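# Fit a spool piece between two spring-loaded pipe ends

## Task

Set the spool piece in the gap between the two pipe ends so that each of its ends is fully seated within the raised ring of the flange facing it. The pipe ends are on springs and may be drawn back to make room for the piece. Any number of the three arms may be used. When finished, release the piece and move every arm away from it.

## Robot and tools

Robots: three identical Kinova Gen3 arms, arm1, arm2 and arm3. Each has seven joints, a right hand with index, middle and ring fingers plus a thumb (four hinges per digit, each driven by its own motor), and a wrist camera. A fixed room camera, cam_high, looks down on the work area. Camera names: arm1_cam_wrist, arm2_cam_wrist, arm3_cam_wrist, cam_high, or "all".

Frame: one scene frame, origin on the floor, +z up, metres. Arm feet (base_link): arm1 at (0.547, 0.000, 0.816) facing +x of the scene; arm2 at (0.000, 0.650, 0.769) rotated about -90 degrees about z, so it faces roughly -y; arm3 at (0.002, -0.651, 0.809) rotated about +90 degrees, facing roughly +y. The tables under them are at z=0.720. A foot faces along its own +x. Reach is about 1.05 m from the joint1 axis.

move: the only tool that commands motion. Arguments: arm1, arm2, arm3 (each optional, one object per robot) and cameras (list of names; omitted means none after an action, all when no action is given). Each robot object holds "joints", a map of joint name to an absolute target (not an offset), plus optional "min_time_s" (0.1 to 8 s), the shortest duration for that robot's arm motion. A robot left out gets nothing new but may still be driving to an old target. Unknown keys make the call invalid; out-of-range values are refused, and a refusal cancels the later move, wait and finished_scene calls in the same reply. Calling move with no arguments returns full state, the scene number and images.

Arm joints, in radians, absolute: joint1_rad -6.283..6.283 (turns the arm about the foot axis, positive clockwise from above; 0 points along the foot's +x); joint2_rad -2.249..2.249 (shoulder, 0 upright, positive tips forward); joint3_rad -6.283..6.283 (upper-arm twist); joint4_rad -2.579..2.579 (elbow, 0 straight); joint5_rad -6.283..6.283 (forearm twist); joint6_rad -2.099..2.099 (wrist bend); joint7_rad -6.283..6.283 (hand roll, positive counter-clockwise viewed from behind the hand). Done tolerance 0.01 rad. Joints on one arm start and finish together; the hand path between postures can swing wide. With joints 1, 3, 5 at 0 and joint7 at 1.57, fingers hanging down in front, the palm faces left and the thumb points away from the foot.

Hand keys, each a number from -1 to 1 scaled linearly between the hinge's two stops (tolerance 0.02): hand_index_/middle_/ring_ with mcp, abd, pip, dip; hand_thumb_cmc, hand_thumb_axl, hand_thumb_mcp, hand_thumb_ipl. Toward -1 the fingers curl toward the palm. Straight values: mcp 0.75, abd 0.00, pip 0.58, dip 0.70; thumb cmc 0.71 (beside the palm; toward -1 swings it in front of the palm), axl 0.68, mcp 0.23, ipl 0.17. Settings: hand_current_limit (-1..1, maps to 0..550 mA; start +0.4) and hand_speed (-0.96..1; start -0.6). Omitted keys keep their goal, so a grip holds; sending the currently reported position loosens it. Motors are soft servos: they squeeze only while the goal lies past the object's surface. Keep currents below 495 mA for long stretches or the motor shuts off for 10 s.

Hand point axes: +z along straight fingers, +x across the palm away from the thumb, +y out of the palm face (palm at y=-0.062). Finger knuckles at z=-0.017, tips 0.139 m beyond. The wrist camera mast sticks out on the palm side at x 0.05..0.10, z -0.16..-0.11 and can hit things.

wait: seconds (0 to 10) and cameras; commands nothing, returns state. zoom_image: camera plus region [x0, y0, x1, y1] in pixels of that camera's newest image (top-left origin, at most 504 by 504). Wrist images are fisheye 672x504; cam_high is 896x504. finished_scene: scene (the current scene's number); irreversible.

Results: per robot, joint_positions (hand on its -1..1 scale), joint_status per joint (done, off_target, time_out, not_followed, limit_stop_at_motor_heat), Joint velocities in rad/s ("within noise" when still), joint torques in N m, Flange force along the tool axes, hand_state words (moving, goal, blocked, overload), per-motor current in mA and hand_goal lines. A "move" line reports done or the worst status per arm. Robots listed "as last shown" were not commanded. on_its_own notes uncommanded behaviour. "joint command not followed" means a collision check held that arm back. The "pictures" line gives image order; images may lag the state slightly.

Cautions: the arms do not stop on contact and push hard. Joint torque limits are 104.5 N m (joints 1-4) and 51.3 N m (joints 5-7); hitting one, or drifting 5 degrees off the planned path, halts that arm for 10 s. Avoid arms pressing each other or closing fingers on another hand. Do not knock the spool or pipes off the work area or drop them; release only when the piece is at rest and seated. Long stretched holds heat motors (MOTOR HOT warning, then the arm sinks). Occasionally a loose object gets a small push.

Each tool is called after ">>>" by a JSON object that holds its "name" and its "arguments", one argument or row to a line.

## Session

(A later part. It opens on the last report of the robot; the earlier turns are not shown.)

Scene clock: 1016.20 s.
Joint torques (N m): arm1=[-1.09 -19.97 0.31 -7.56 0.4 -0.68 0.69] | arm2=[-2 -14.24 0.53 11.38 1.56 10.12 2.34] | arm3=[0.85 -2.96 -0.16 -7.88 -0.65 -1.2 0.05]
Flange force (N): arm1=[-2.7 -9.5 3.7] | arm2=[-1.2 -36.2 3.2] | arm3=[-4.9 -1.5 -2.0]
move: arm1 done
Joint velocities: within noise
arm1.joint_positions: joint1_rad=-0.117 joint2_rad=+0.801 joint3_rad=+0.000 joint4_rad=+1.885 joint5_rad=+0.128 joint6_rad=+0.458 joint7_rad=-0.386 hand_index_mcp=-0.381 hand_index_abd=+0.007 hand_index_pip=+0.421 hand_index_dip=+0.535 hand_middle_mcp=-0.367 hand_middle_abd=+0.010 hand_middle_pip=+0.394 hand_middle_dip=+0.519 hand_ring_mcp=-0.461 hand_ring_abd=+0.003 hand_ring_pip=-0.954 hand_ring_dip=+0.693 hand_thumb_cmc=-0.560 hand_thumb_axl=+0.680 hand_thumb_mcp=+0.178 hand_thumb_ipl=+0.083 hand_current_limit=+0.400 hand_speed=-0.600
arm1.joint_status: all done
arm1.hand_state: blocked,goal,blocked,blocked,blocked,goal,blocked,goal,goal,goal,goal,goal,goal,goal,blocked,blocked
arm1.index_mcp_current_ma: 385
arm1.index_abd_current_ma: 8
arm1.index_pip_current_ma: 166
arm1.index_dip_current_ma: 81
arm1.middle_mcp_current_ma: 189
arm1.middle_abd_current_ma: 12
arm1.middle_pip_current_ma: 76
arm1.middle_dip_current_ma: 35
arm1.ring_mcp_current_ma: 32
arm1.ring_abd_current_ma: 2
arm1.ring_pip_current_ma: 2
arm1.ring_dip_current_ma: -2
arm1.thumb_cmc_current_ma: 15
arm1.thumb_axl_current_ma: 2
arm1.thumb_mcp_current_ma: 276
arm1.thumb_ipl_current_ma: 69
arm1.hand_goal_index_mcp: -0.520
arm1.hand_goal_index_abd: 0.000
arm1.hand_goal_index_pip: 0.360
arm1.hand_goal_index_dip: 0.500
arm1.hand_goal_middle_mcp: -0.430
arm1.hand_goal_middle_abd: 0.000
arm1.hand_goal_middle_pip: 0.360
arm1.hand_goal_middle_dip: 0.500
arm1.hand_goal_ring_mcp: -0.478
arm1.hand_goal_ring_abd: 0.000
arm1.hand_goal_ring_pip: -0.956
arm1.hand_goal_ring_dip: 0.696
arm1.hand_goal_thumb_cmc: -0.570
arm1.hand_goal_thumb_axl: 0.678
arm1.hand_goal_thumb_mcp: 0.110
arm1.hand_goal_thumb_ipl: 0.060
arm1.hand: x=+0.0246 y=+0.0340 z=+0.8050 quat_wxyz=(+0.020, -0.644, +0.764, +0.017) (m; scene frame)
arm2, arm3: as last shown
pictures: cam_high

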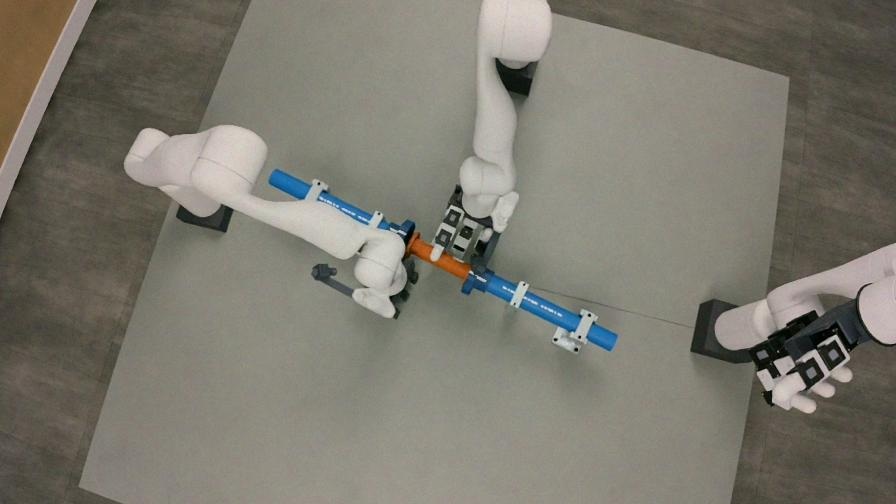

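>>> {"name": "move", "arguments": {
  "arm2": {"joints":{"joint1_rad":0.1624,"joint2_rad":0.8393,"joint3_rad":0,"joint4_rad":1.4888,"joint5_rad":0,"joint6_rad":0.8201,"joint7_rad":3.0731},"min_time_s":1.5},
  "cameras": ["cam_high","arm1_cam_wrist"]
}}

>>> {"name": "zoom_image", "arguments": {
  "camera": "cam_high",
  "region": [396, 210, 446, 260]
}}

>>> {"name": "zoom_image", "arguments": {
  "camera": "arm1_cam_wrist",
  "region": [500, 150, 672, 400]
}}

Scene clock: 1023.67 s.
Joint torques (N m): arm1=[-1.15 -19.9 0.33 -7.55 0.37 -0.66 0.69] | arm2=[-1.58 -17.22 0.95 5.27 1.01 7.08 1.52] | arm3=[0.89 -3 -0.12 -7.78 -0.63 -1.17 0.04]
Flange force (N): arm1=[-2.9 -9.5 3.6] | arm2=[-0.1 -24.3 3.8] | arm3=[-5.2 -1.4 -2.4]
move: arm2 done
Joint velocities: within noise
arm1, arm3: as last shown
arm2.joint_positions: joint1_rad=+0.162 joint2_rad=+0.839 joint3_rad=+0.000 joint4_rad=+1.489 joint5_rad=+0.000 joint6_rad=+0.820 joint7_rad=+3.073 hand_index_mcp=+0.753 hand_index_abd=+0.000 hand_index_pip=-0.728 hand_index_dip=-0.027 hand_middle_mcp=+0.753 hand_middle_abd=+0.000 hand_middle_pip=-0.730 hand_middle_dip=-0.027 hand_ring_mcp=+0.755 hand_ring_abd=+0.002 hand_ring_pip=-0.729 hand_ring_dip=-0.027 hand_thumb_cmc=-0.572 hand_thumb_axl=+0.677 hand_thumb_mcp=+0.223 hand_thumb_ipl=+0.168 hand_current_limit=+0.400 hand_speed=-0.600
arm2.joint_status: all done
arm2.hand_state: goal,goal,goal,goal,goal,goal,goal,goal,goal,goal,goal,goal,goal,goal,goal,goal
arm2.index_mcp_current_ma: -1
arm2.index_abd_current_ma: 0
arm2.index_pip_current_ma: 16
arm2.index_dip_current_ma: 5
arm2.middle_mcp_current_ma: -1
arm2.middle_abd_current_ma: 0
arm2.middle_pip_current_ma: 12
arm2.middle_dip_current_ma: 6
arm2.ring_mcp_current_ma: 2
arm2.ring_abd_current_ma: 2
arm2.ring_pip_current_ma: 13
arm2.ring_dip_current_ma: 4
arm2.thumb_cmc_current_ma: -3
arm2.thumb_axl_current_ma: -1
arm2.thumb_mcp_current_ma: -6
arm2.thumb_ipl_current_ma: 0
arm2.hand_goal_index_mcp: 0.754
arm2.hand_goal_index_abd: 0.000
arm2.hand_goal_index_pip: -0.736
arm2.hand_goal_index_dip: -0.030
arm2.hand_goal_middle_mcp: 0.754
arm2.hand_goal_middle_abd: 0.000
arm2.hand_goal_middle_pip: -0.736
arm2.hand_goal_middle_dip: -0.030
arm2.hand_goal_ring_mcp: 0.754
arm2.hand_goal_ring_abd: 0.000
arm2.hand_goal_ring_pip: -0.736
arm2.hand_goal_ring_dip: -0.030
arm2.hand_goal_thumb_cmc: -0.570
arm2.hand_goal_thumb_axl: 0.678
arm2.hand_goal_thumb_mcp: 0.226
arm2.hand_goal_thumb_ipl: 0.168
arm2.hand: x=-0.0617 y=+0.1978 z=+0.8215 quat_wxyz=(-0.002, +0.106, +0.994, +0.000) (m; scene frame)
pictures: arm1_cam_wrist, cam_high
camera_calibration:
arm1_cam_wrist: T_world_to_cam=[[-0.547475, 0.835452, 0.0478626, -0.0291299], [0.577982, 0.336153, 0.743598, -0.665668], [0.605152, 0.434765, -0.666911, 0.63956], [0, 0, 0, 1]] pos_world=[-0.0182347, -0.0299553, 0.922914]

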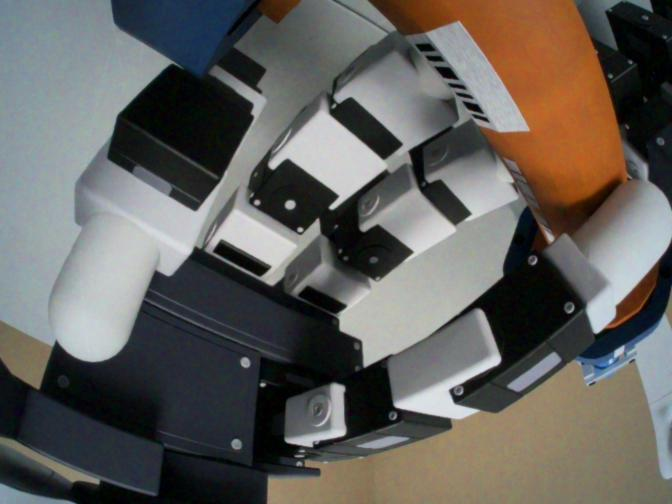

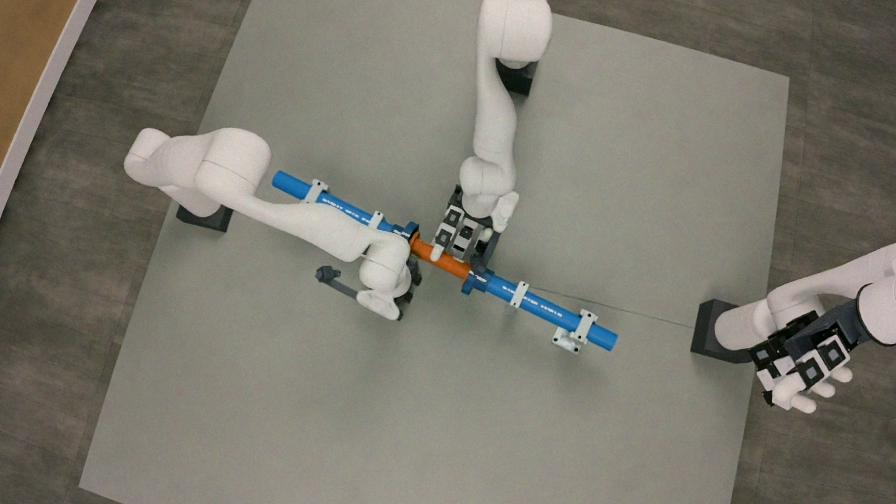

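Scaled by 10.080 from the camera's 896x504 image, which has a finer 1280x720 frame.

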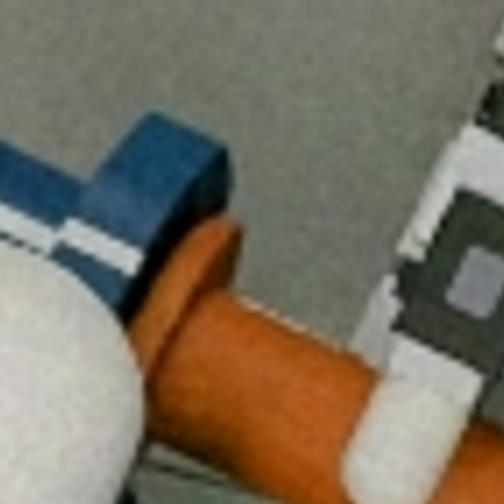

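Scaled by 2.016 from the camera's 672x504 image, which has a finer 960x720 frame.

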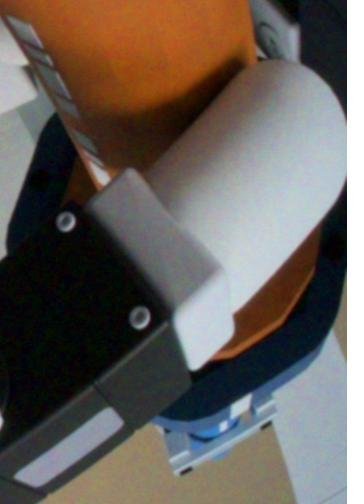

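>>> {"name": "zoom_image", "arguments": {
  "camera": "arm1_cam_wrist",
  "region": [492, 170, 592, 300]
}}

>>> {"name": "zoom_image", "arguments": {
  "camera": "arm1_cam_wrist",
  "region": [582, 150, 672, 390]
}}

Scaled by 3.877 from the camera's 672x504 image, which has a finer 960x720 frame.

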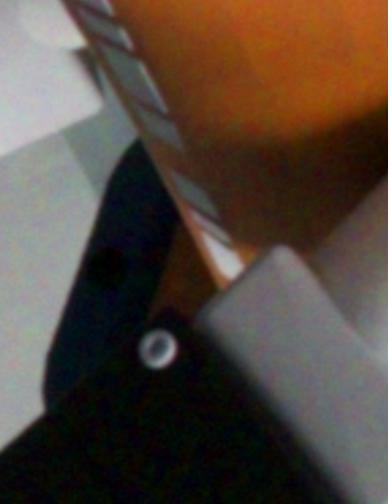

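Scaled by 2.100 from the camera's 672x504 image, which has a finer 960x720 frame.

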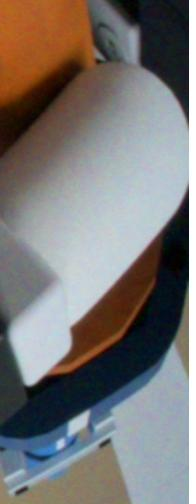

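>>> {"name": "move", "arguments": {
  "arm2": {"joints":{"joint1_rad":0.1633,"joint2_rad":0.8498,"joint3_rad":0,"joint4_rad":1.4641,"joint5_rad":0,"joint6_rad":0.8343,"joint7_rad":3.0740},"min_time_s":1.5},
  "cameras": ["cam_high","arm1_cam_wrist"]
}}

>>> {"name": "zoom_image", "arguments": {
  "camera": "cam_high",
  "region": [396, 210, 446, 260]
}}

>>> {"name": "zoom_image", "arguments": {
  "camera": "arm1_cam_wrist",
  "region": [500, 150, 672, 400]
}}

Scene clock: 1033.67 s.
Joint torques (N m): arm1=[-0.93 -19.95 0.48 -7.53 0.4 -0.67 0.61] | arm2=[-0.6 -18.43 1.84 2.52 1.08 5.65 1.24] | arm3=[0.84 -2.98 -0.12 -7.83 -0.63 -1.22 0.09]
Flange force (N): arm1=[-2.5 -9.4 3.6] | arm2=[-1.3 -18.6 3.7] | arm3=[-5.1 -1.2 -2.3]
move: arm2 done
Joint velocities: within noise
arm1, arm3: as last shown
arm1.middle_mcp_current_ma: 191
arm1.thumb_mcp_current_ma: 273
arm2.joint_positions: joint1_rad=+0.163 joint2_rad=+0.850 joint3_rad=+0.000 joint4_rad=+1.464 joint5_rad=+0.000 joint6_rad=+0.834 joint7_rad=+3.074 hand_index_mcp=+0.753 hand_index_abd=+0.000 hand_index_pip=-0.728 hand_index_dip=-0.027 hand_middle_mcp=+0.753 hand_middle_abd=+0.000 hand_middle_pip=-0.730 hand_middle_dip=-0.027 hand_ring_mcp=+0.755 hand_ring_abd=+0.002 hand_ring_pip=-0.729 hand_ring_dip=-0.027 hand_thumb_cmc=-0.572 hand_thumb_axl=+0.677 hand_thumb_mcp=+0.223 hand_thumb_ipl=+0.168 hand_current_limit=+0.400 hand_speed=-0.600
arm2.joint_status: all done
arm2.hand_state: goal,goal,goal,goal,goal,goal,goal,goal,goal,goal,goal,goal,goal,goal,goal,goal
arm2.index_mcp_current_ma: -1
arm2.index_abd_current_ma: 0
arm2.index_pip_current_ma: 16
arm2.index_dip_current_ma: 5
arm2.middle_mcp_current_ma: -1
arm2.middle_abd_current_ma: 0
arm2.middle_pip_current_ma: 12
arm2.middle_dip_current_ma: 6
arm2.ring_mcp_current_ma: 2
arm2.ring_abd_current_ma: 2
arm2.ring_pip_current_ma: 13
arm2.ring_dip_current_ma: 4
arm2.thumb_cmc_current_ma: -3
arm2.thumb_axl_current_ma: -1
arm2.thumb_mcp_current_ma: -6
arm2.thumb_ipl_current_ma: 0
arm2.hand_goal_index_mcp: 0.754
arm2.hand_goal_index_abd: 0.000
arm2.hand_goal_index_pip: -0.736
arm2.hand_goal_index_dip: -0.030
arm2.hand_goal_middle_mcp: 0.754
arm2.hand_goal_middle_abd: 0.000
arm2.hand_goal_middle_pip: -0.736
arm2.hand_goal_middle_dip: -0.030
arm2.hand_goal_ring_mcp: 0.754
arm2.hand_goal_ring_abd: 0.000
arm2.hand_goal_ring_pip: -0.736
arm2.hand_goal_ring_dip: -0.030
arm2.hand_goal_thumb_cmc: -0.570
arm2.hand_goal_thumb_axl: 0.678
arm2.hand_goal_thumb_mcp: 0.226
arm2.hand_goal_thumb_ipl: 0.168
arm2.hand: x=-0.0631 y=+0.1920 z=+0.8215 quat_wxyz=(-0.002, +0.106, +0.994, +0.000) (m; scene frame)
pictures: arm1_cam_wrist, cam_high
camera_calibration:
arm1_cam_wrist: T_world_to_cam=[[-0.547475, 0.835452, 0.0478626, -0.0291299], [0.577982, 0.336153, 0.743598, -0.665668], [0.605152, 0.434765, -0.666911, 0.63956], [0, 0, 0, 1]] pos_world=[-0.0182347, -0.0299553, 0.922914]

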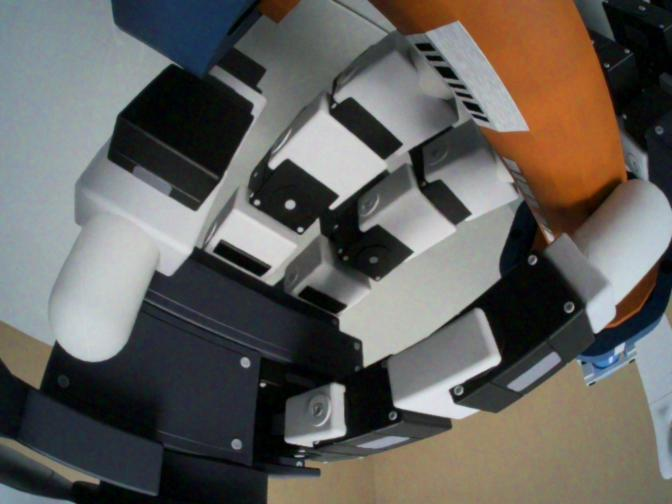

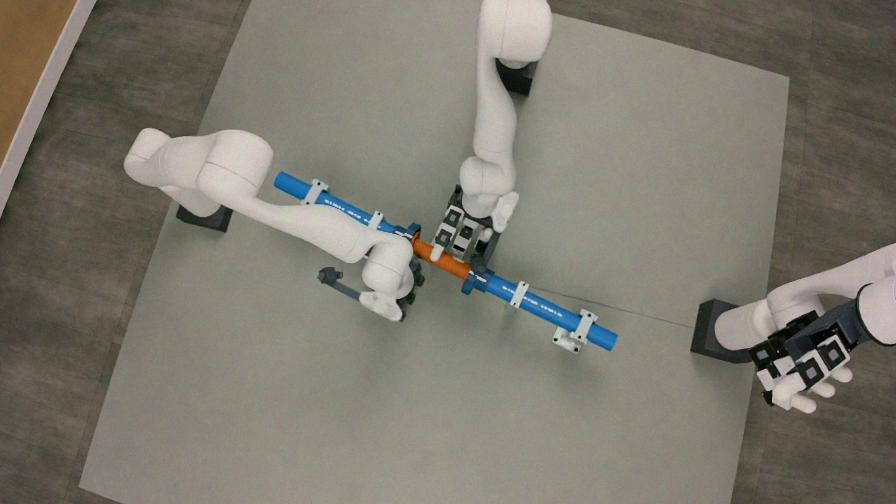

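Scaled by 10.080 from the camera's 896x504 image, which has a finer 1280x720 frame.

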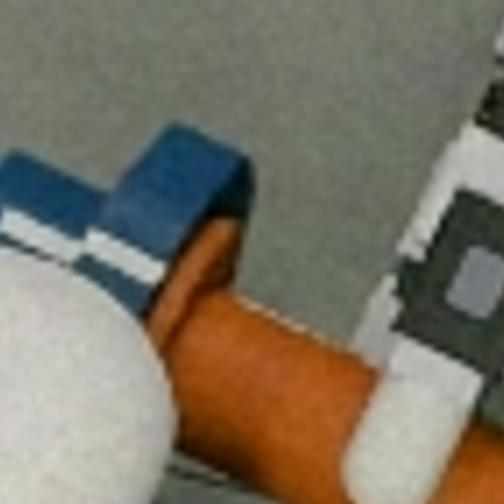

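Scaled by 2.016 from the camera's 672x504 image, which has a finer 960x720 frame.

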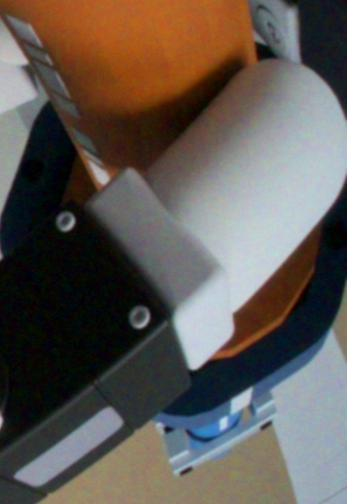

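>>> {"name": "move", "arguments": {
  "arm2": {"joints":{"joint1_rad":0.1640,"joint2_rad":0.8570,"joint3_rad":0,"joint4_rad":1.4470,"joint5_rad":0,"joint6_rad":0.8442,"joint7_rad":3.0747},"min_time_s":1.5},
  "cameras": ["cam_high","arm1_cam_wrist"]
}}

>>> {"name": "zoom_image", "arguments": {
  "camera": "cam_high",
  "region": [396, 206, 486, 286]
}}

Scene clock: 1038.53 s.
Joint torques (N m): arm1=[0.55 -20.49 2.05 -7.71 0.39 -0.63 0.2] | arm2=[0.25 -18.95 2.51 0.11 1 4.17 0.9] | arm3=[0.81 -2.99 -0.16 -7.87 -0.63 -1.23 0.02]
Flange force (N): arm1=[-0.1 -9.9 4.5] | arm2=[-2.1 -13.1 2.3] | arm3=[-5.0 -1.6 -2.2]
move: arm2 done
Joint velocities: within noise
arm1, arm3: as last shown
arm1.joint_positions: joint1_rad=-0.117 joint2_rad=+0.801 joint3_rad=+0.000 joint4_rad=+1.885 joint5_rad=+0.128 joint6_rad=+0.458 joint7_rad=-0.386 hand_index_mcp=-0.370 hand_index_abd=-0.008 hand_index_pip=+0.421 hand_index_dip=+0.535 hand_middle_mcp=-0.358 hand_middle_abd=-0.005 hand_middle_pip=+0.396 hand_middle_dip=+0.519 hand_ring_mcp=-0.461 hand_ring_abd=+0.003 hand_ring_pip=-0.954 hand_ring_dip=+0.693 hand_thumb_cmc=-0.568 hand_thumb_axl=+0.680 hand_thumb_mcp=+0.167 hand_thumb_ipl=+0.083 hand_current_limit=+0.400 hand_speed=-0.600
arm1.index_abd_current_ma: -8
arm1.middle_mcp_current_ma: 225
arm1.middle_abd_current_ma: -5
arm1.middle_pip_current_ma: 81
arm1.thumb_cmc_current_ma: 2
arm1.thumb_mcp_current_ma: 217
arm2.joint_positions: joint1_rad=+0.164 joint2_rad=+0.857 joint3_rad=+0.000 joint4_rad=+1.447 joint5_rad=+0.000 joint6_rad=+0.844 joint7_rad=+3.075 hand_index_mcp=+0.753 hand_index_abd=+0.000 hand_index_pip=-0.728 hand_index_dip=-0.027 hand_middle_mcp=+0.753 hand_middle_abd=+0.000 hand_middle_pip=-0.730 hand_middle_dip=-0.027 hand_ring_mcp=+0.755 hand_ring_abd=+0.002 hand_ring_pip=-0.729 hand_ring_dip=-0.027 hand_thumb_cmc=-0.572 hand_thumb_axl=+0.677 hand_thumb_mcp=+0.223 hand_thumb_ipl=+0.168 hand_current_limit=+0.400 hand_speed=-0.600
arm2.joint_status: all done
arm2.hand_state: goal,goal,goal,goal,goal,goal,goal,goal,goal,goal,goal,goal,goal,goal,goal,goal
arm2.index_mcp_current_ma: -1
arm2.index_abd_current_ma: 0
arm2.index_pip_current_ma: 16
arm2.index_dip_current_ma: 5
arm2.middle_mcp_current_ma: -1
arm2.middle_abd_current_ma: 0
arm2.middle_pip_current_ma: 12
arm2.middle_dip_current_ma: 6
arm2.ring_mcp_current_ma: 2
arm2.ring_abd_current_ma: 2
arm2.ring_pip_current_ma: 13
arm2.ring_dip_current_ma: 4
arm2.thumb_cmc_current_ma: -3
arm2.thumb_axl_current_ma: -1
arm2.thumb_mcp_current_ma: -6
arm2.thumb_ipl_current_ma: 0
arm2.hand_goal_index_mcp: 0.754
arm2.hand_goal_index_abd: 0.000
arm2.hand_goal_index_pip: -0.736
arm2.hand_goal_index_dip: -0.030
arm2.hand_goal_middle_mcp: 0.754
arm2.hand_goal_middle_abd: 0.000
arm2.hand_goal_middle_pip: -0.736
arm2.hand_goal_middle_dip: -0.030
arm2.hand_goal_ring_mcp: 0.754
arm2.hand_goal_ring_abd: 0.000
arm2.hand_goal_ring_pip: -0.736
arm2.hand_goal_ring_dip: -0.030
arm2.hand_goal_thumb_cmc: -0.570
arm2.hand_goal_thumb_axl: 0.678
arm2.hand_goal_thumb_mcp: 0.226
arm2.hand_goal_thumb_ipl: 0.168
arm2.hand: x=-0.0640 y=+0.1880 z=+0.8216 quat_wxyz=(-0.002, +0.106, +0.994, +0.000) (m; scene frame)
pictures: arm1_cam_wrist, cam_high
camera_calibration:
arm1_cam_wrist: T_world_to_cam=[[-0.547475, 0.835452, 0.0478626, -0.0291299], [0.577982, 0.336153, 0.743598, -0.665668], [0.605152, 0.434765, -0.666911, 0.63956], [0, 0, 0, 1]] pos_world=[-0.0182347, -0.0299553, 0.922914]

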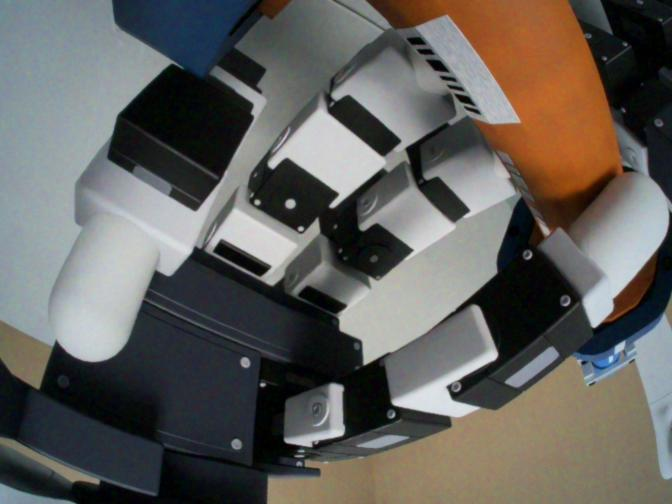

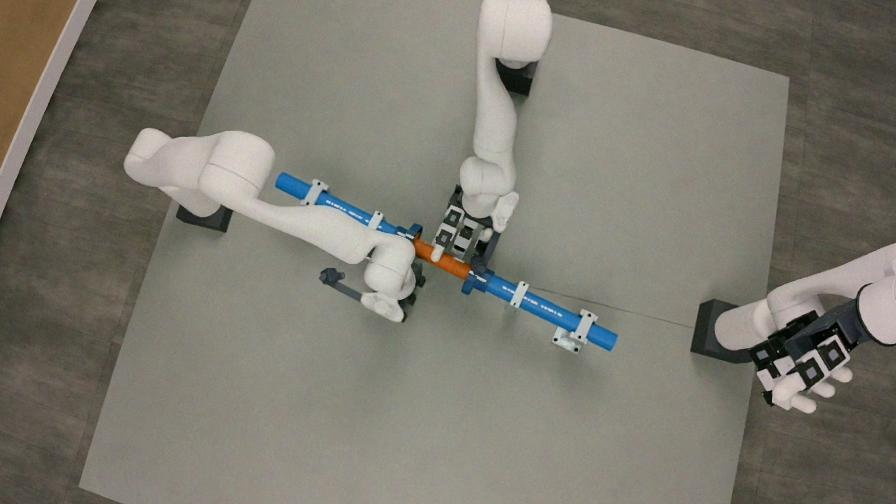

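Scaled by 5.600 from the camera's 896x504 image, which has a finer 1280x720 frame.

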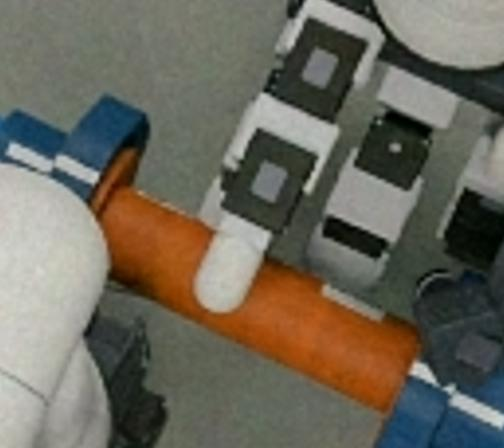

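>>> {"name": "move", "arguments": {
  "arm2": {"joints": {"joint1_rad": 0.1645, "joint2_rad": 0.868, "joint4_rad": 1.4212, "joint6_rad": 0.8591, "joint7_rad": 3.0752}, "min_time_s": 2},
  "cameras": ["cam_high", "arm1_cam_wrist"]
}}

>>> {"name": "zoom_image", "arguments": {
  "camera": "cam_high",
  "region": [396, 206, 486, 286]
}}

Scene clock: 1054.17 s.
Joint torques (N m): arm1=[2.13 -20.11 3.7 -6.41 0.28 -0.01 -0.19] | arm2=[-0.54 -20.94 1.95 -3.64 0.33 2.25 0.38] | arm3=[0.83 -2.97 -0.15 -7.79 -0.62 -1.24 0.04]
Flange force (N): arm1=[3.0 -7.8 4.6] | arm2=[0.5 -5.7 3.0] | arm3=[-5.1 -1.5 -2.5]
move: arm2 done
Joint velocities: within noise
arm1, arm3: as last shown
arm1.joint_positions: joint1_rad=-0.117 joint2_rad=+0.801 joint3_rad=+0.000 joint4_rad=+1.885 joint5_rad=+0.128 joint6_rad=+0.458 joint7_rad=-0.386 hand_index_mcp=-0.361 hand_index_abd=-0.030 hand_index_pip=+0.421 hand_index_dip=+0.535 hand_middle_mcp=-0.355 hand_middle_abd=-0.027 hand_middle_pip=+0.399 hand_middle_dip=+0.519 hand_ring_mcp=-0.461 hand_ring_abd=+0.003 hand_ring_pip=-0.954 hand_ring_dip=+0.693 hand_thumb_cmc=-0.578 hand_thumb_axl=+0.678 hand_thumb_mcp=+0.159 hand_thumb_ipl=+0.083 hand_current_limit=+0.400 hand_speed=-0.600
arm1.hand_state: blocked,blocked,blocked,blocked,blocked,blocked,blocked,goal,goal,goal,goal,goal,goal,goal,blocked,blocked
arm1.index_abd_current_ma: -54
arm1.index_pip_current_ma: 168
arm1.middle_mcp_current_ma: 240
arm1.middle_abd_current_ma: -47
arm1.middle_pip_current_ma: 91
arm1.thumb_cmc_current_ma: -11
arm1.thumb_axl_current_ma: 0
arm1.thumb_mcp_current_ma: 177
arm2.joint_positions: joint1_rad=+0.165 joint2_rad=+0.868 joint3_rad=+0.000 joint4_rad=+1.421 joint5_rad=+0.000 joint6_rad=+0.859 joint7_rad=+3.075 hand_index_mcp=+0.753 hand_index_abd=+0.000 hand_index_pip=-0.728 hand_index_dip=-0.027 hand_middle_mcp=+0.753 hand_middle_abd=+0.000 hand_middle_pip=-0.730 hand_middle_dip=-0.027 hand_ring_mcp=+0.755 hand_ring_abd=+0.002 hand_ring_pip=-0.729 hand_ring_dip=-0.027 hand_thumb_cmc=-0.572 hand_thumb_axl=+0.677 hand_thumb_mcp=+0.223 hand_thumb_ipl=+0.168 hand_current_limit=+0.400 hand_speed=-0.600
arm2.joint_status: all done
arm2.hand_state: goal,goal,goal,goal,goal,goal,goal,goal,goal,goal,goal,goal,goal,goal,goal,goal
arm2.index_mcp_current_ma: -1
arm2.index_abd_current_ma: 0
arm2.index_pip_current_ma: 16
arm2.index_dip_current_ma: 5
arm2.middle_mcp_current_ma: -1
arm2.middle_abd_current_ma: 0
arm2.middle_pip_current_ma: 12
arm2.middle_dip_current_ma: 6
arm2.ring_mcp_current_ma: 2
arm2.ring_abd_current_ma: 2
arm2.ring_pip_current_ma: 13
arm2.ring_dip_current_ma: 4
arm2.thumb_cmc_current_ma: -3
arm2.thumb_axl_current_ma: -1
arm2.thumb_mcp_current_ma: -6
arm2.thumb_ipl_current_ma: 0
arm2.hand_goal_index_mcp: 0.754
arm2.hand_goal_index_abd: 0.000
arm2.hand_goal_index_pip: -0.736
arm2.hand_goal_index_dip: -0.030
arm2.hand_goal_middle_mcp: 0.754
arm2.hand_goal_middle_abd: 0.000
arm2.hand_goal_middle_pip: -0.736
arm2.hand_goal_middle_dip: -0.030
arm2.hand_goal_ring_mcp: 0.754
arm2.hand_goal_ring_abd: 0.000
arm2.hand_goal_ring_pip: -0.736
arm2.hand_goal_ring_dip: -0.030
arm2.hand_goal_thumb_cmc: -0.570
arm2.hand_goal_thumb_axl: 0.678
arm2.hand_goal_thumb_mcp: 0.226
arm2.hand_goal_thumb_ipl: 0.168
arm2.hand: x=-0.0652 y=+0.1821 z=+0.8216 quat_wxyz=(-0.002, +0.106, +0.994, +0.000) (m; scene frame)
pictures: arm1_cam_wrist, cam_high
camera_calibration:
arm1_cam_wrist: T_world_to_cam=[[-0.547475, 0.835452, 0.0478626, -0.0291299], [0.577982, 0.336153, 0.743598, -0.665668], [0.605152, 0.434765, -0.666911, 0.63956], [0, 0, 0, 1]] pos_world=[-0.0182347, -0.0299553, 0.922914]

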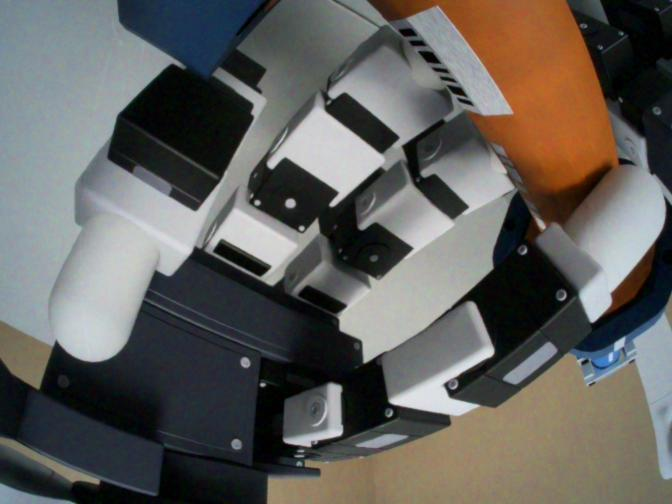

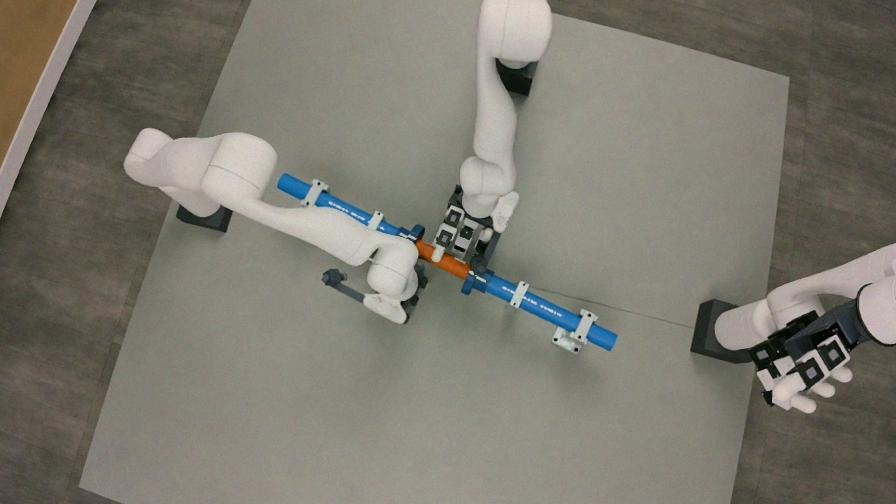

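Scaled by 5.600 from the camera's 896x504 image, which has a finer 1280x720 frame.

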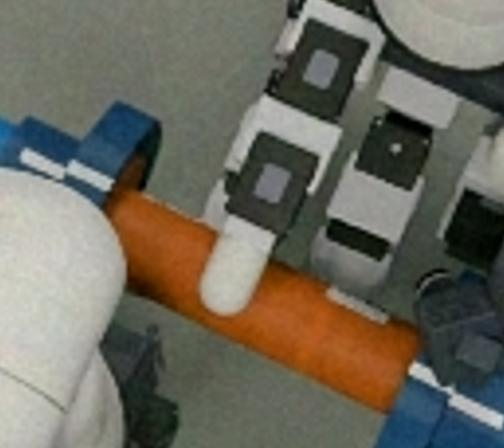

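>>> {"name": "move", "arguments": {
  "arm2": {"joints": {"joint1_rad": 0.1655, "joint2_rad": 0.886, "joint4_rad": 1.3783, "joint6_rad": 0.884, "joint7_rad": 3.0762}, "min_time_s": 2},
  "cameras": ["cam_high", "arm1_cam_wrist"]
}}

>>> {"name": "zoom_image", "arguments": {
  "camera": "cam_high",
  "region": [396, 206, 486, 286]
}}

Scene clock: 1059.53 s.
Joint torques (N m): arm1=[3.68 -20.08 5.19 -6.76 0.25 0.02 -0.54] | arm2=[-0.75 -21.59 1.69 -7.26 -0.17 0.02 -0.17] | arm3=[0.85 -3.02 -0.09 -7.83 -0.64 -1.21 0.04]
Flange force (N): arm1=[5.4 -9.6 4.3] | arm2=[2.0 3.2 0.6] | arm3=[-5.2 -1.3 -2.3]
move: arm2 done
Joint velocities: within noise
arm1: as last shown
arm1.joint_positions: joint1_rad=-0.117 joint2_rad=+0.801 joint3_rad=+0.000 joint4_rad=+1.885 joint5_rad=+0.128 joint6_rad=+0.458 joint7_rad=-0.386 hand_index_mcp=-0.361 hand_index_abd=-0.052 hand_index_pip=+0.421 hand_index_dip=+0.535 hand_middle_mcp=-0.355 hand_middle_abd=-0.039 hand_middle_pip=+0.399 hand_middle_dip=+0.519 hand_ring_mcp=-0.461 hand_ring_abd=+0.003 hand_ring_pip=-0.954 hand_ring_dip=+0.693 hand_thumb_cmc=-0.592 hand_thumb_axl=+0.676 hand_thumb_mcp=+0.159 hand_thumb_ipl=+0.083 hand_current_limit=+0.400 hand_speed=-0.600
arm1.hand_state: blocked,blocked,blocked,blocked,blocked,blocked,blocked,goal,goal,goal,goal,goal,blocked,goal,blocked,blocked
arm1.index_abd_current_ma: -113
arm1.middle_abd_current_ma: -77
arm1.thumb_cmc_current_ma: -44
arm1.thumb_axl_current_ma: -2
arm1.hand: x=+0.0246 y=+0.0339 z=+0.8050 quat_wxyz=(+0.020, -0.644, +0.764, +0.017) (m; scene frame)
arm2.joint_positions: joint1_rad=+0.165 joint2_rad=+0.886 joint3_rad=+0.000 joint4_rad=+1.378 joint5_rad=+0.000 joint6_rad=+0.884 joint7_rad=+3.076 hand_index_mcp=+0.753 hand_index_abd=+0.000 hand_index_pip=-0.728 hand_index_dip=-0.027 hand_middle_mcp=+0.753 hand_middle_abd=+0.000 hand_middle_pip=-0.730 hand_middle_dip=-0.027 hand_ring_mcp=+0.755 hand_ring_abd=+0.002 hand_ring_pip=-0.729 hand_ring_dip=-0.027 hand_thumb_cmc=-0.572 hand_thumb_axl=+0.677 hand_thumb_mcp=+0.223 hand_thumb_ipl=+0.168 hand_current_limit=+0.400 hand_speed=-0.600
arm2.joint_status: all done
arm2.hand_state: goal,goal,goal,goal,goal,goal,goal,goal,goal,goal,goal,goal,goal,goal,goal,goal
arm2.index_mcp_current_ma: -1
arm2.index_abd_current_ma: 0
arm2.index_pip_current_ma: 16
arm2.index_dip_current_ma: 5
arm2.middle_mcp_current_ma: -1
arm2.middle_abd_current_ma: 0
arm2.middle_pip_current_ma: 12
arm2.middle_dip_current_ma: 6
arm2.ring_mcp_current_ma: 2
arm2.ring_abd_current_ma: 2
arm2.ring_pip_current_ma: 13
arm2.ring_dip_current_ma: 4
arm2.thumb_cmc_current_ma: -3
arm2.thumb_axl_current_ma: -1
arm2.thumb_mcp_current_ma: -6
arm2.thumb_ipl_current_ma: 0
arm2.hand_goal_index_mcp: 0.754
arm2.hand_goal_index_abd: 0.000
arm2.hand_goal_index_pip: -0.736
arm2.hand_goal_index_dip: -0.030
arm2.hand_goal_middle_mcp: 0.754
arm2.hand_goal_middle_abd: 0.000
arm2.hand_goal_middle_pip: -0.736
arm2.hand_goal_middle_dip: -0.030
arm2.hand_goal_ring_mcp: 0.754
arm2.hand_goal_ring_abd: 0.000
arm2.hand_goal_ring_pip: -0.736
arm2.hand_goal_ring_dip: -0.030
arm2.hand_goal_thumb_cmc: -0.570
arm2.hand_goal_thumb_axl: 0.678
arm2.hand_goal_thumb_mcp: 0.226
arm2.hand_goal_thumb_ipl: 0.168
arm2.hand: x=-0.0672 y=+0.1724 z=+0.8218 quat_wxyz=(-0.002, +0.106, +0.994, +0.000) (m; scene frame)
arm3.joint_positions: joint1_rad=-0.643 joint2_rad=-0.379 joint3_rad=-0.038 joint4_rad=+1.318 joint5_rad=-0.095 joint6_rad=+1.901 joint7_rad=+1.595 hand_index_mcp=+0.753 hand_index_abd=+0.000 hand_index_pip=-0.728 hand_index_dip=-0.026 hand_middle_mcp=+0.753 hand_middle_abd=+0.000 hand_middle_pip=-0.729 hand_middle_dip=-0.027 hand_ring_mcp=+0.757 hand_ring_abd=+0.000 hand_ring_pip=-0.730 hand_ring_dip=-0.027 hand_thumb_cmc=+0.714 hand_thumb_axl=+0.677 hand_thumb_mcp=+0.224 hand_thumb_ipl=+0.168 hand_current_limit=+0.400 hand_speed=-0.600
arm3.joint_status: not commanded
arm3.hand_state: goal,goal,goal,goal,goal,goal,goal,goal,goal,goal,goal,goal,goal,goal,goal,goal
arm3.index_mcp_current_ma: 0
arm3.index_abd_current_ma: 0
arm3.index_pip_current_ma: 7
arm3.index_dip_current_ma: 2
arm3.middle_mcp_current_ma: 0
arm3.middle_abd_current_ma: 0
arm3.middle_pip_current_ma: 6
arm3.middle_dip_current_ma: 2
arm3.ring_mcp_current_ma: 2
arm3.ring_abd_current_ma: 0
arm3.ring_pip_current_ma: 5
arm3.ring_dip_current_ma: 2
arm3.thumb_cmc_current_ma: 0
arm3.thumb_axl_current_ma: 0
arm3.thumb_mcp_current_ma: -2
arm3.thumb_ipl_current_ma: 0
arm3.hand_goal_index_mcp: 0.754
arm3.hand_goal_index_abd: 0.000
arm3.hand_goal_index_pip: -0.736
arm3.hand_goal_index_dip: -0.030
arm3.hand_goal_middle_mcp: 0.754
arm3.hand_goal_middle_abd: 0.000
arm3.hand_goal_middle_pip: -0.736
arm3.hand_goal_middle_dip: -0.030
arm3.hand_goal_ring_mcp: 0.754
arm3.hand_goal_ring_abd: 0.000
arm3.hand_goal_ring_pip: -0.736
arm3.hand_goal_ring_dip: -0.030
arm3.hand_goal_thumb_cmc: 0.714
arm3.hand_goal_thumb_axl: 0.678
arm3.hand_goal_thumb_mcp: 0.226
arm3.hand_goal_thumb_ipl: 0.168
arm3.hand: x=-0.1942 y=-0.5449 z=+1.3944 quat_wxyz=(+0.036, -0.900, +0.408, +0.148) (m; scene frame)
pictures: arm1_cam_wrist, cam_high
camera_calibration:
arm1_cam_wrist: T_world_to_cam=[[-0.547507, 0.835429, 0.0478991, -0.0290811], [0.578017, 0.336178, 0.74356, -0.665598], [0.605089, 0.434791, -0.666952, 0.639641], [0, 0, 0, 1]] pos_world=[-0.0182345, -0.0300554, 0.922914]

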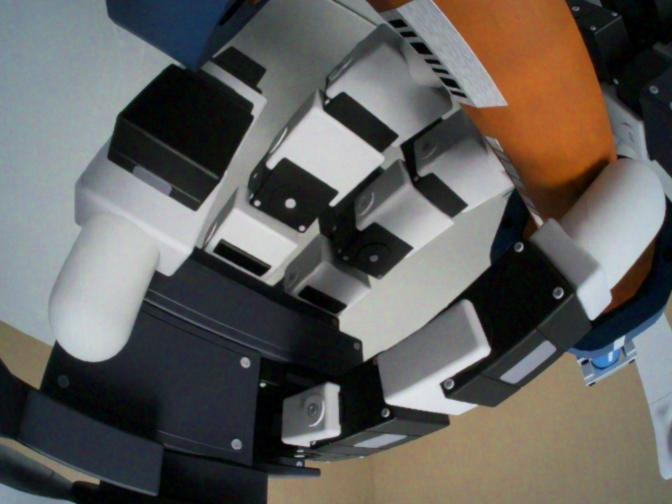

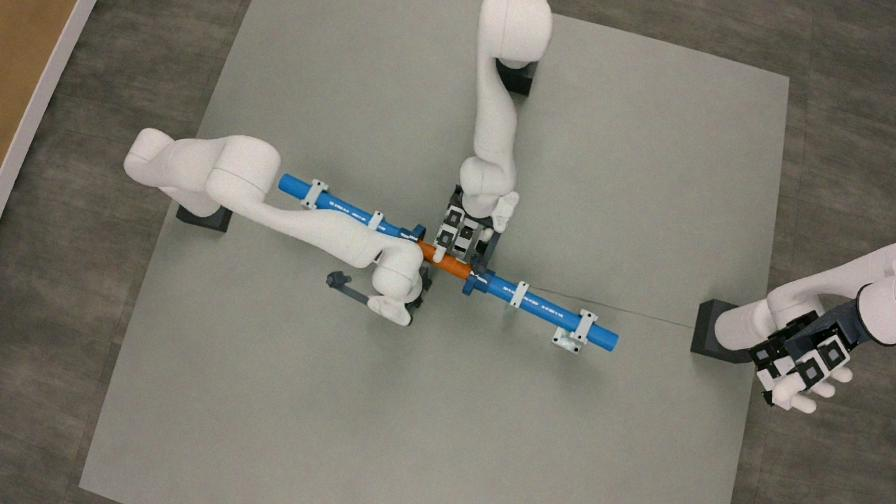

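Scaled by 5.600 from the camera's 896x504 image, which has a finer 1280x720 frame.

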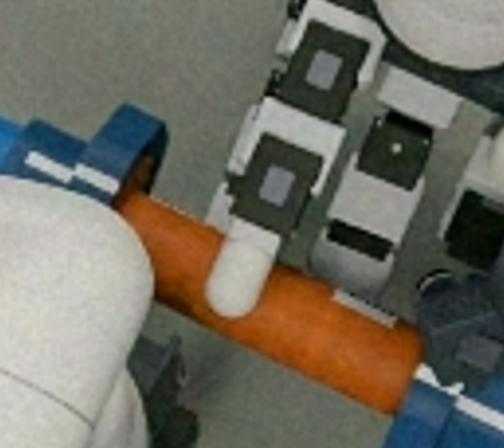

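>>> {"name": "move", "arguments": {
  "arm1": {"joints": {"hand_index_mcp": -0.36, "hand_middle_mcp": -0.355, "hand_thumb_mcp": 0.2, "hand_thumb_ipl": 0.1, "hand_speed": -0.85}},
  "cameras": ["cam_high", "arm1_cam_wrist"]
}}

>>> {"name": "zoom_image", "arguments": {
  "camera": "cam_high",
  "region": [396, 206, 486, 286]
}}

Scene clock: 1063.47 s.
Joint torques (N m): arm1=[0.63 -18.36 1.94 -6.3 0.22 -0.04 0.26] | arm2=[-0.84 -21.55 1.69 -7.26 -0.14 0.04 -0.13] | arm3=[0.81 -3.04 -0.14 -7.88 -0.61 -1.19 0.03]
Flange force (N): arm1=[0.1 -8.9 1.1] | arm2=[2.1 3.3 0.6] | arm3=[-5.1 -1.5 -2.0]
move: arm1 off_target
Joint velocities: within noise
arm1.joint_positions: joint1_rad=-0.117 joint2_rad=+0.801 joint3_rad=+0.000 joint4_rad=+1.885 joint5_rad=+0.128 joint6_rad=+0.458 joint7_rad=-0.386 hand_index_mcp=-0.332 hand_index_abd=-0.030 hand_index_pip=+0.396 hand_index_dip=+0.519 hand_middle_mcp=-0.335 hand_middle_abd=-0.020 hand_middle_pip=+0.382 hand_middle_dip=+0.510 hand_ring_mcp=-0.461 hand_ring_abd=+0.003 hand_ring_pip=-0.954 hand_ring_dip=+0.693 hand_thumb_cmc=-0.574 hand_thumb_axl=+0.676 hand_thumb_mcp=+0.191 hand_thumb_ipl=+0.098 hand_current_limit=+0.400 hand_speed=-0.850
arm1.joint_status: hand_index_mcp off_target (ended at -0.332, target -0.360); the others done
arm1.hand_state: blocked,blocked,blocked,goal,goal,blocked,blocked,goal,goal,goal,goal,goal,goal,goal,goal,goal
arm1.index_mcp_current_ma: 64
arm1.index_abd_current_ma: -55
arm1.index_pip_current_ma: 82
arm1.index_dip_current_ma: 35
arm1.middle_mcp_current_ma: 38
arm1.middle_abd_current_ma: -32
arm1.middle_pip_current_ma: 43
arm1.middle_dip_current_ma: 15
arm1.ring_mcp_current_ma: 32
arm1.ring_abd_current_ma: 2
arm1.ring_pip_current_ma: 2
arm1.ring_dip_current_ma: -2
arm1.thumb_cmc_current_ma: -4
arm1.thumb_axl_current_ma: -2
arm1.thumb_mcp_current_ma: -18
arm1.thumb_ipl_current_ma: -3
arm1.hand_goal_index_mcp: -0.360
arm1.hand_goal_index_abd: 0.000
arm1.hand_goal_index_pip: 0.360
arm1.hand_goal_index_dip: 0.500
arm1.hand_goal_middle_mcp: -0.354
arm1.hand_goal_middle_abd: 0.000
arm1.hand_goal_middle_pip: 0.360
arm1.hand_goal_middle_dip: 0.500
arm1.hand_goal_ring_mcp: -0.478
arm1.hand_goal_ring_abd: 0.000
arm1.hand_goal_ring_pip: -0.956
arm1.hand_goal_ring_dip: 0.696
arm1.hand_goal_thumb_cmc: -0.570
arm1.hand_goal_thumb_axl: 0.678
arm1.hand_goal_thumb_mcp: 0.200
arm1.hand_goal_thumb_ipl: 0.100
arm1.on_its_own: hand_index_pip moved -0.025 toward your old target +0.360
arm1.hand: x=+0.0246 y=+0.0340 z=+0.8050 quat_wxyz=(+0.020, -0.644, +0.764, +0.017) (m; scene frame)
arm2, arm3: as last shown
pictures: arm1_cam_wrist, cam_high
camera_calibration:
arm1_cam_wrist: T_world_to_cam=[[-0.547344, 0.835535, 0.0479094, -0.0291686], [0.578077, 0.336052, 0.74357, -0.665644], [0.605179, 0.434684, -0.66694, 0.639584], [0, 0, 0, 1]] pos_world=[-0.0182348, -0.0299548, 0.922914]

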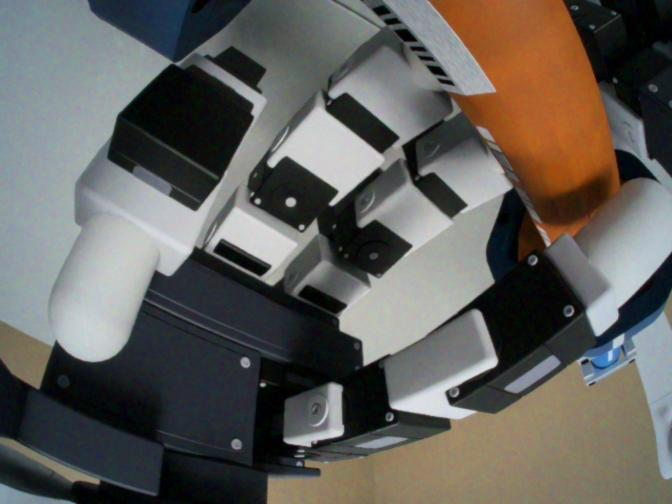

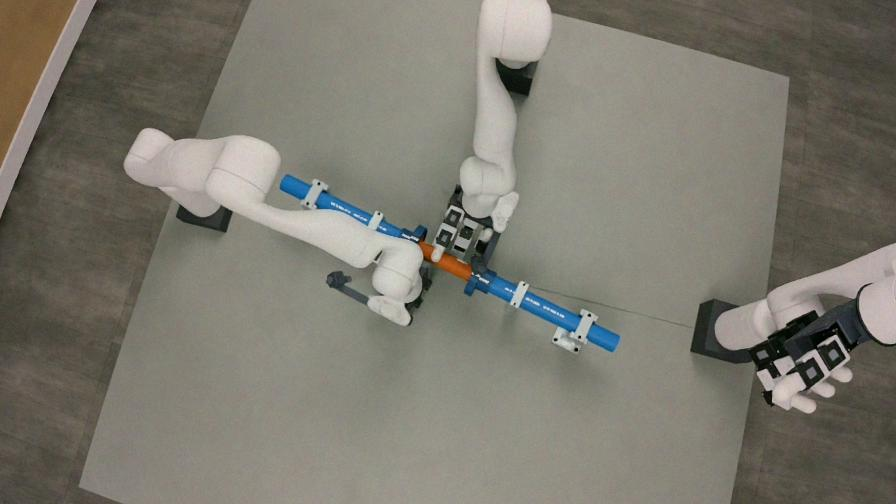

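Scaled by 5.600 from the camera's 896x504 image, which has a finer 1280x720 frame.

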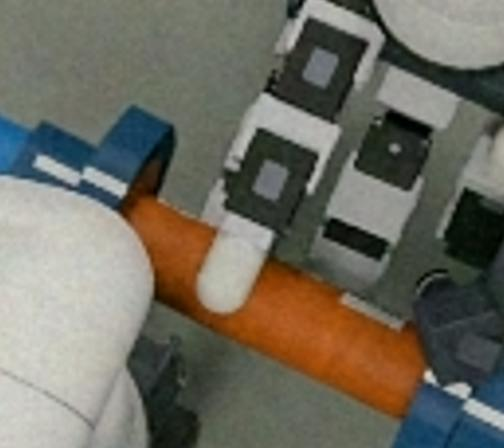

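>>> {"name": "move", "arguments": {
  "arm1": {"joints": {"hand_index_mcp": -0.24, "hand_middle_mcp": -0.24, "hand_thumb_mcp": 0.337, "hand_thumb_ipl": 0.168, "hand_speed": -0.85}},
  "cameras": ["cam_high", "arm1_cam_wrist"]
}}

>>> {"name": "zoom_image", "arguments": {
  "camera": "cam_high",
  "region": [396, 206, 486, 286]
}}

Scene clock: 1066.03 s.
Joint torques (N m): arm1=[0.09 -17.76 1.27 -6.36 0.22 -0.12 0.42] | arm2=[-0.8 -21.55 1.72 -7.22 -0.16 0.02 -0.23] | arm3=[0.87 -3.01 -0.22 -7.87 -0.62 -1.23 0.03]
Flange force (N): arm1=[-0.9 -9.4 -0.3] | arm2=[2.2 3.1 0.5] | arm3=[-5.0 -1.8 -2.2]
move: arm1 done
Joint velocities: within noise
arm1.joint_positions: joint1_rad=-0.117 joint2_rad=+0.801 joint3_rad=+0.000 joint4_rad=+1.885 joint5_rad=+0.128 joint6_rad=+0.458 joint7_rad=-0.386 hand_index_mcp=-0.233 hand_index_abd=-0.003 hand_index_pip=+0.368 hand_index_dip=+0.504 hand_middle_mcp=-0.233 hand_middle_abd=-0.003 hand_middle_pip=+0.367 hand_middle_dip=+0.503 hand_ring_mcp=-0.461 hand_ring_abd=+0.003 hand_ring_pip=-0.954 hand_ring_dip=+0.693 hand_thumb_cmc=-0.574 hand_thumb_axl=+0.676 hand_thumb_mcp=+0.329 hand_thumb_ipl=+0.164 hand_current_limit=+0.400 hand_speed=-0.850
arm1.joint_status: all done
arm1.hand_state: goal,goal,goal,goal,goal,goal,goal,goal,goal,goal,goal,goal,goal,goal,goal,goal
arm1.index_mcp_current_ma: 10
arm1.index_abd_current_ma: -3
arm1.index_pip_current_ma: 11
arm1.index_dip_current_ma: 4
arm1.middle_mcp_current_ma: 9
arm1.middle_abd_current_ma: -3
arm1.middle_pip_current_ma: 10
arm1.middle_dip_current_ma: 3
arm1.ring_mcp_current_ma: 32
arm1.ring_abd_current_ma: 2
arm1.ring_pip_current_ma: 2
arm1.ring_dip_current_ma: -2
arm1.thumb_cmc_current_ma: -4
arm1.thumb_axl_current_ma: -2
arm1.thumb_mcp_current_ma: -18
arm1.thumb_ipl_current_ma: -6
arm1.hand_goal_index_mcp: -0.240
arm1.hand_goal_index_abd: 0.000
arm1.hand_goal_index_pip: 0.360
arm1.hand_goal_index_dip: 0.500
arm1.hand_goal_middle_mcp: -0.240
arm1.hand_goal_middle_abd: 0.000
arm1.hand_goal_middle_pip: 0.360
arm1.hand_goal_middle_dip: 0.500
arm1.hand_goal_ring_mcp: -0.478
arm1.hand_goal_ring_abd: 0.000
arm1.hand_goal_ring_pip: -0.956
arm1.hand_goal_ring_dip: 0.696
arm1.hand_goal_thumb_cmc: -0.570
arm1.hand_goal_thumb_axl: 0.678
arm1.hand_goal_thumb_mcp: 0.338
arm1.hand_goal_thumb_ipl: 0.168
arm1.on_its_own: hand_index_pip moved -0.028 to your old target +0.360
arm1.hand: x=+0.0246 y=+0.0340 z=+0.8050 quat_wxyz=(+0.020, -0.644, +0.764, +0.017) (m; scene frame)
arm2, arm3: as last shown
pictures: arm1_cam_wrist, cam_high
camera_calibration:
arm1_cam_wrist: T_world_to_cam=[[-0.547475, 0.835452, 0.0478626, -0.0291299], [0.577982, 0.336153, 0.743598, -0.665668], [0.605152, 0.434765, -0.666911, 0.63956], [0, 0, 0, 1]] pos_world=[-0.0182347, -0.0299553, 0.922914]

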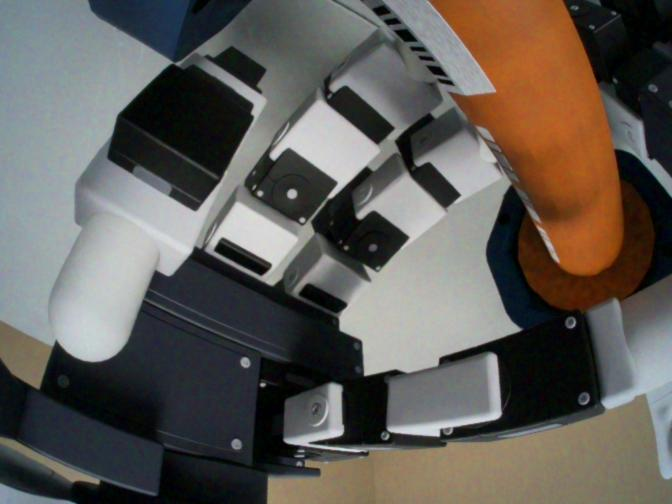

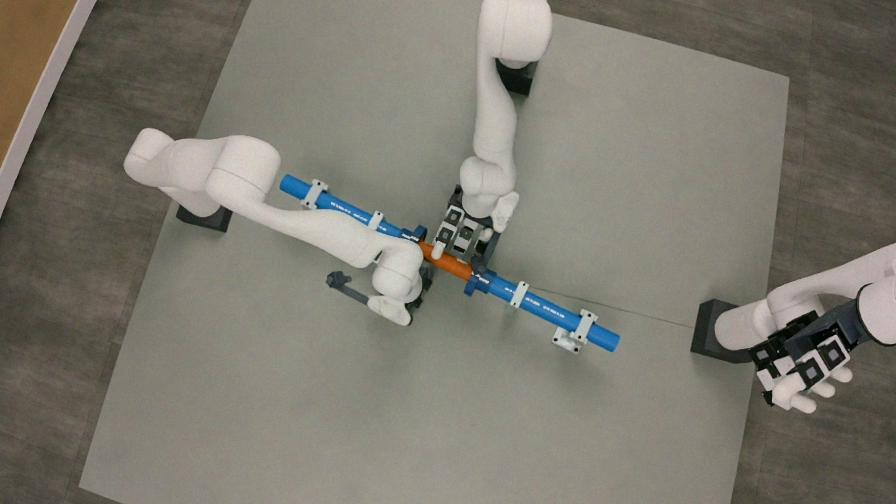

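Scaled by 5.600 from the camera's 896x504 image, which has a finer 1280x720 frame.

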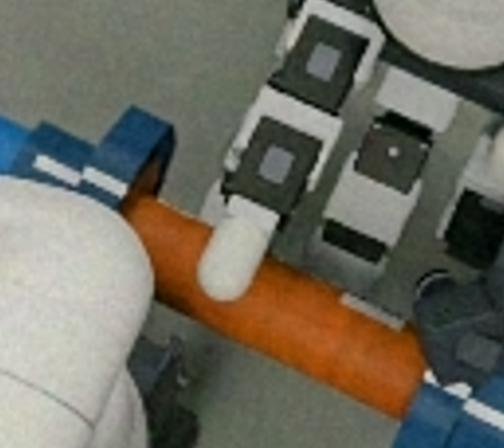

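>>> {"name": "zoom_image", "arguments": {
  "camera": "arm1_cam_wrist",
  "region": [460, 120, 672, 360]
}}

Scaled by 2.100 from the camera's 672x504 image, which has a finer 960x720 frame.

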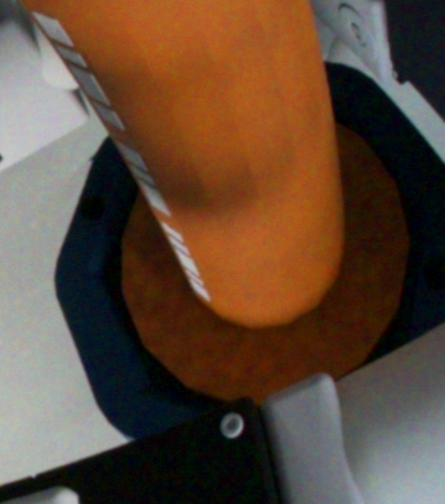

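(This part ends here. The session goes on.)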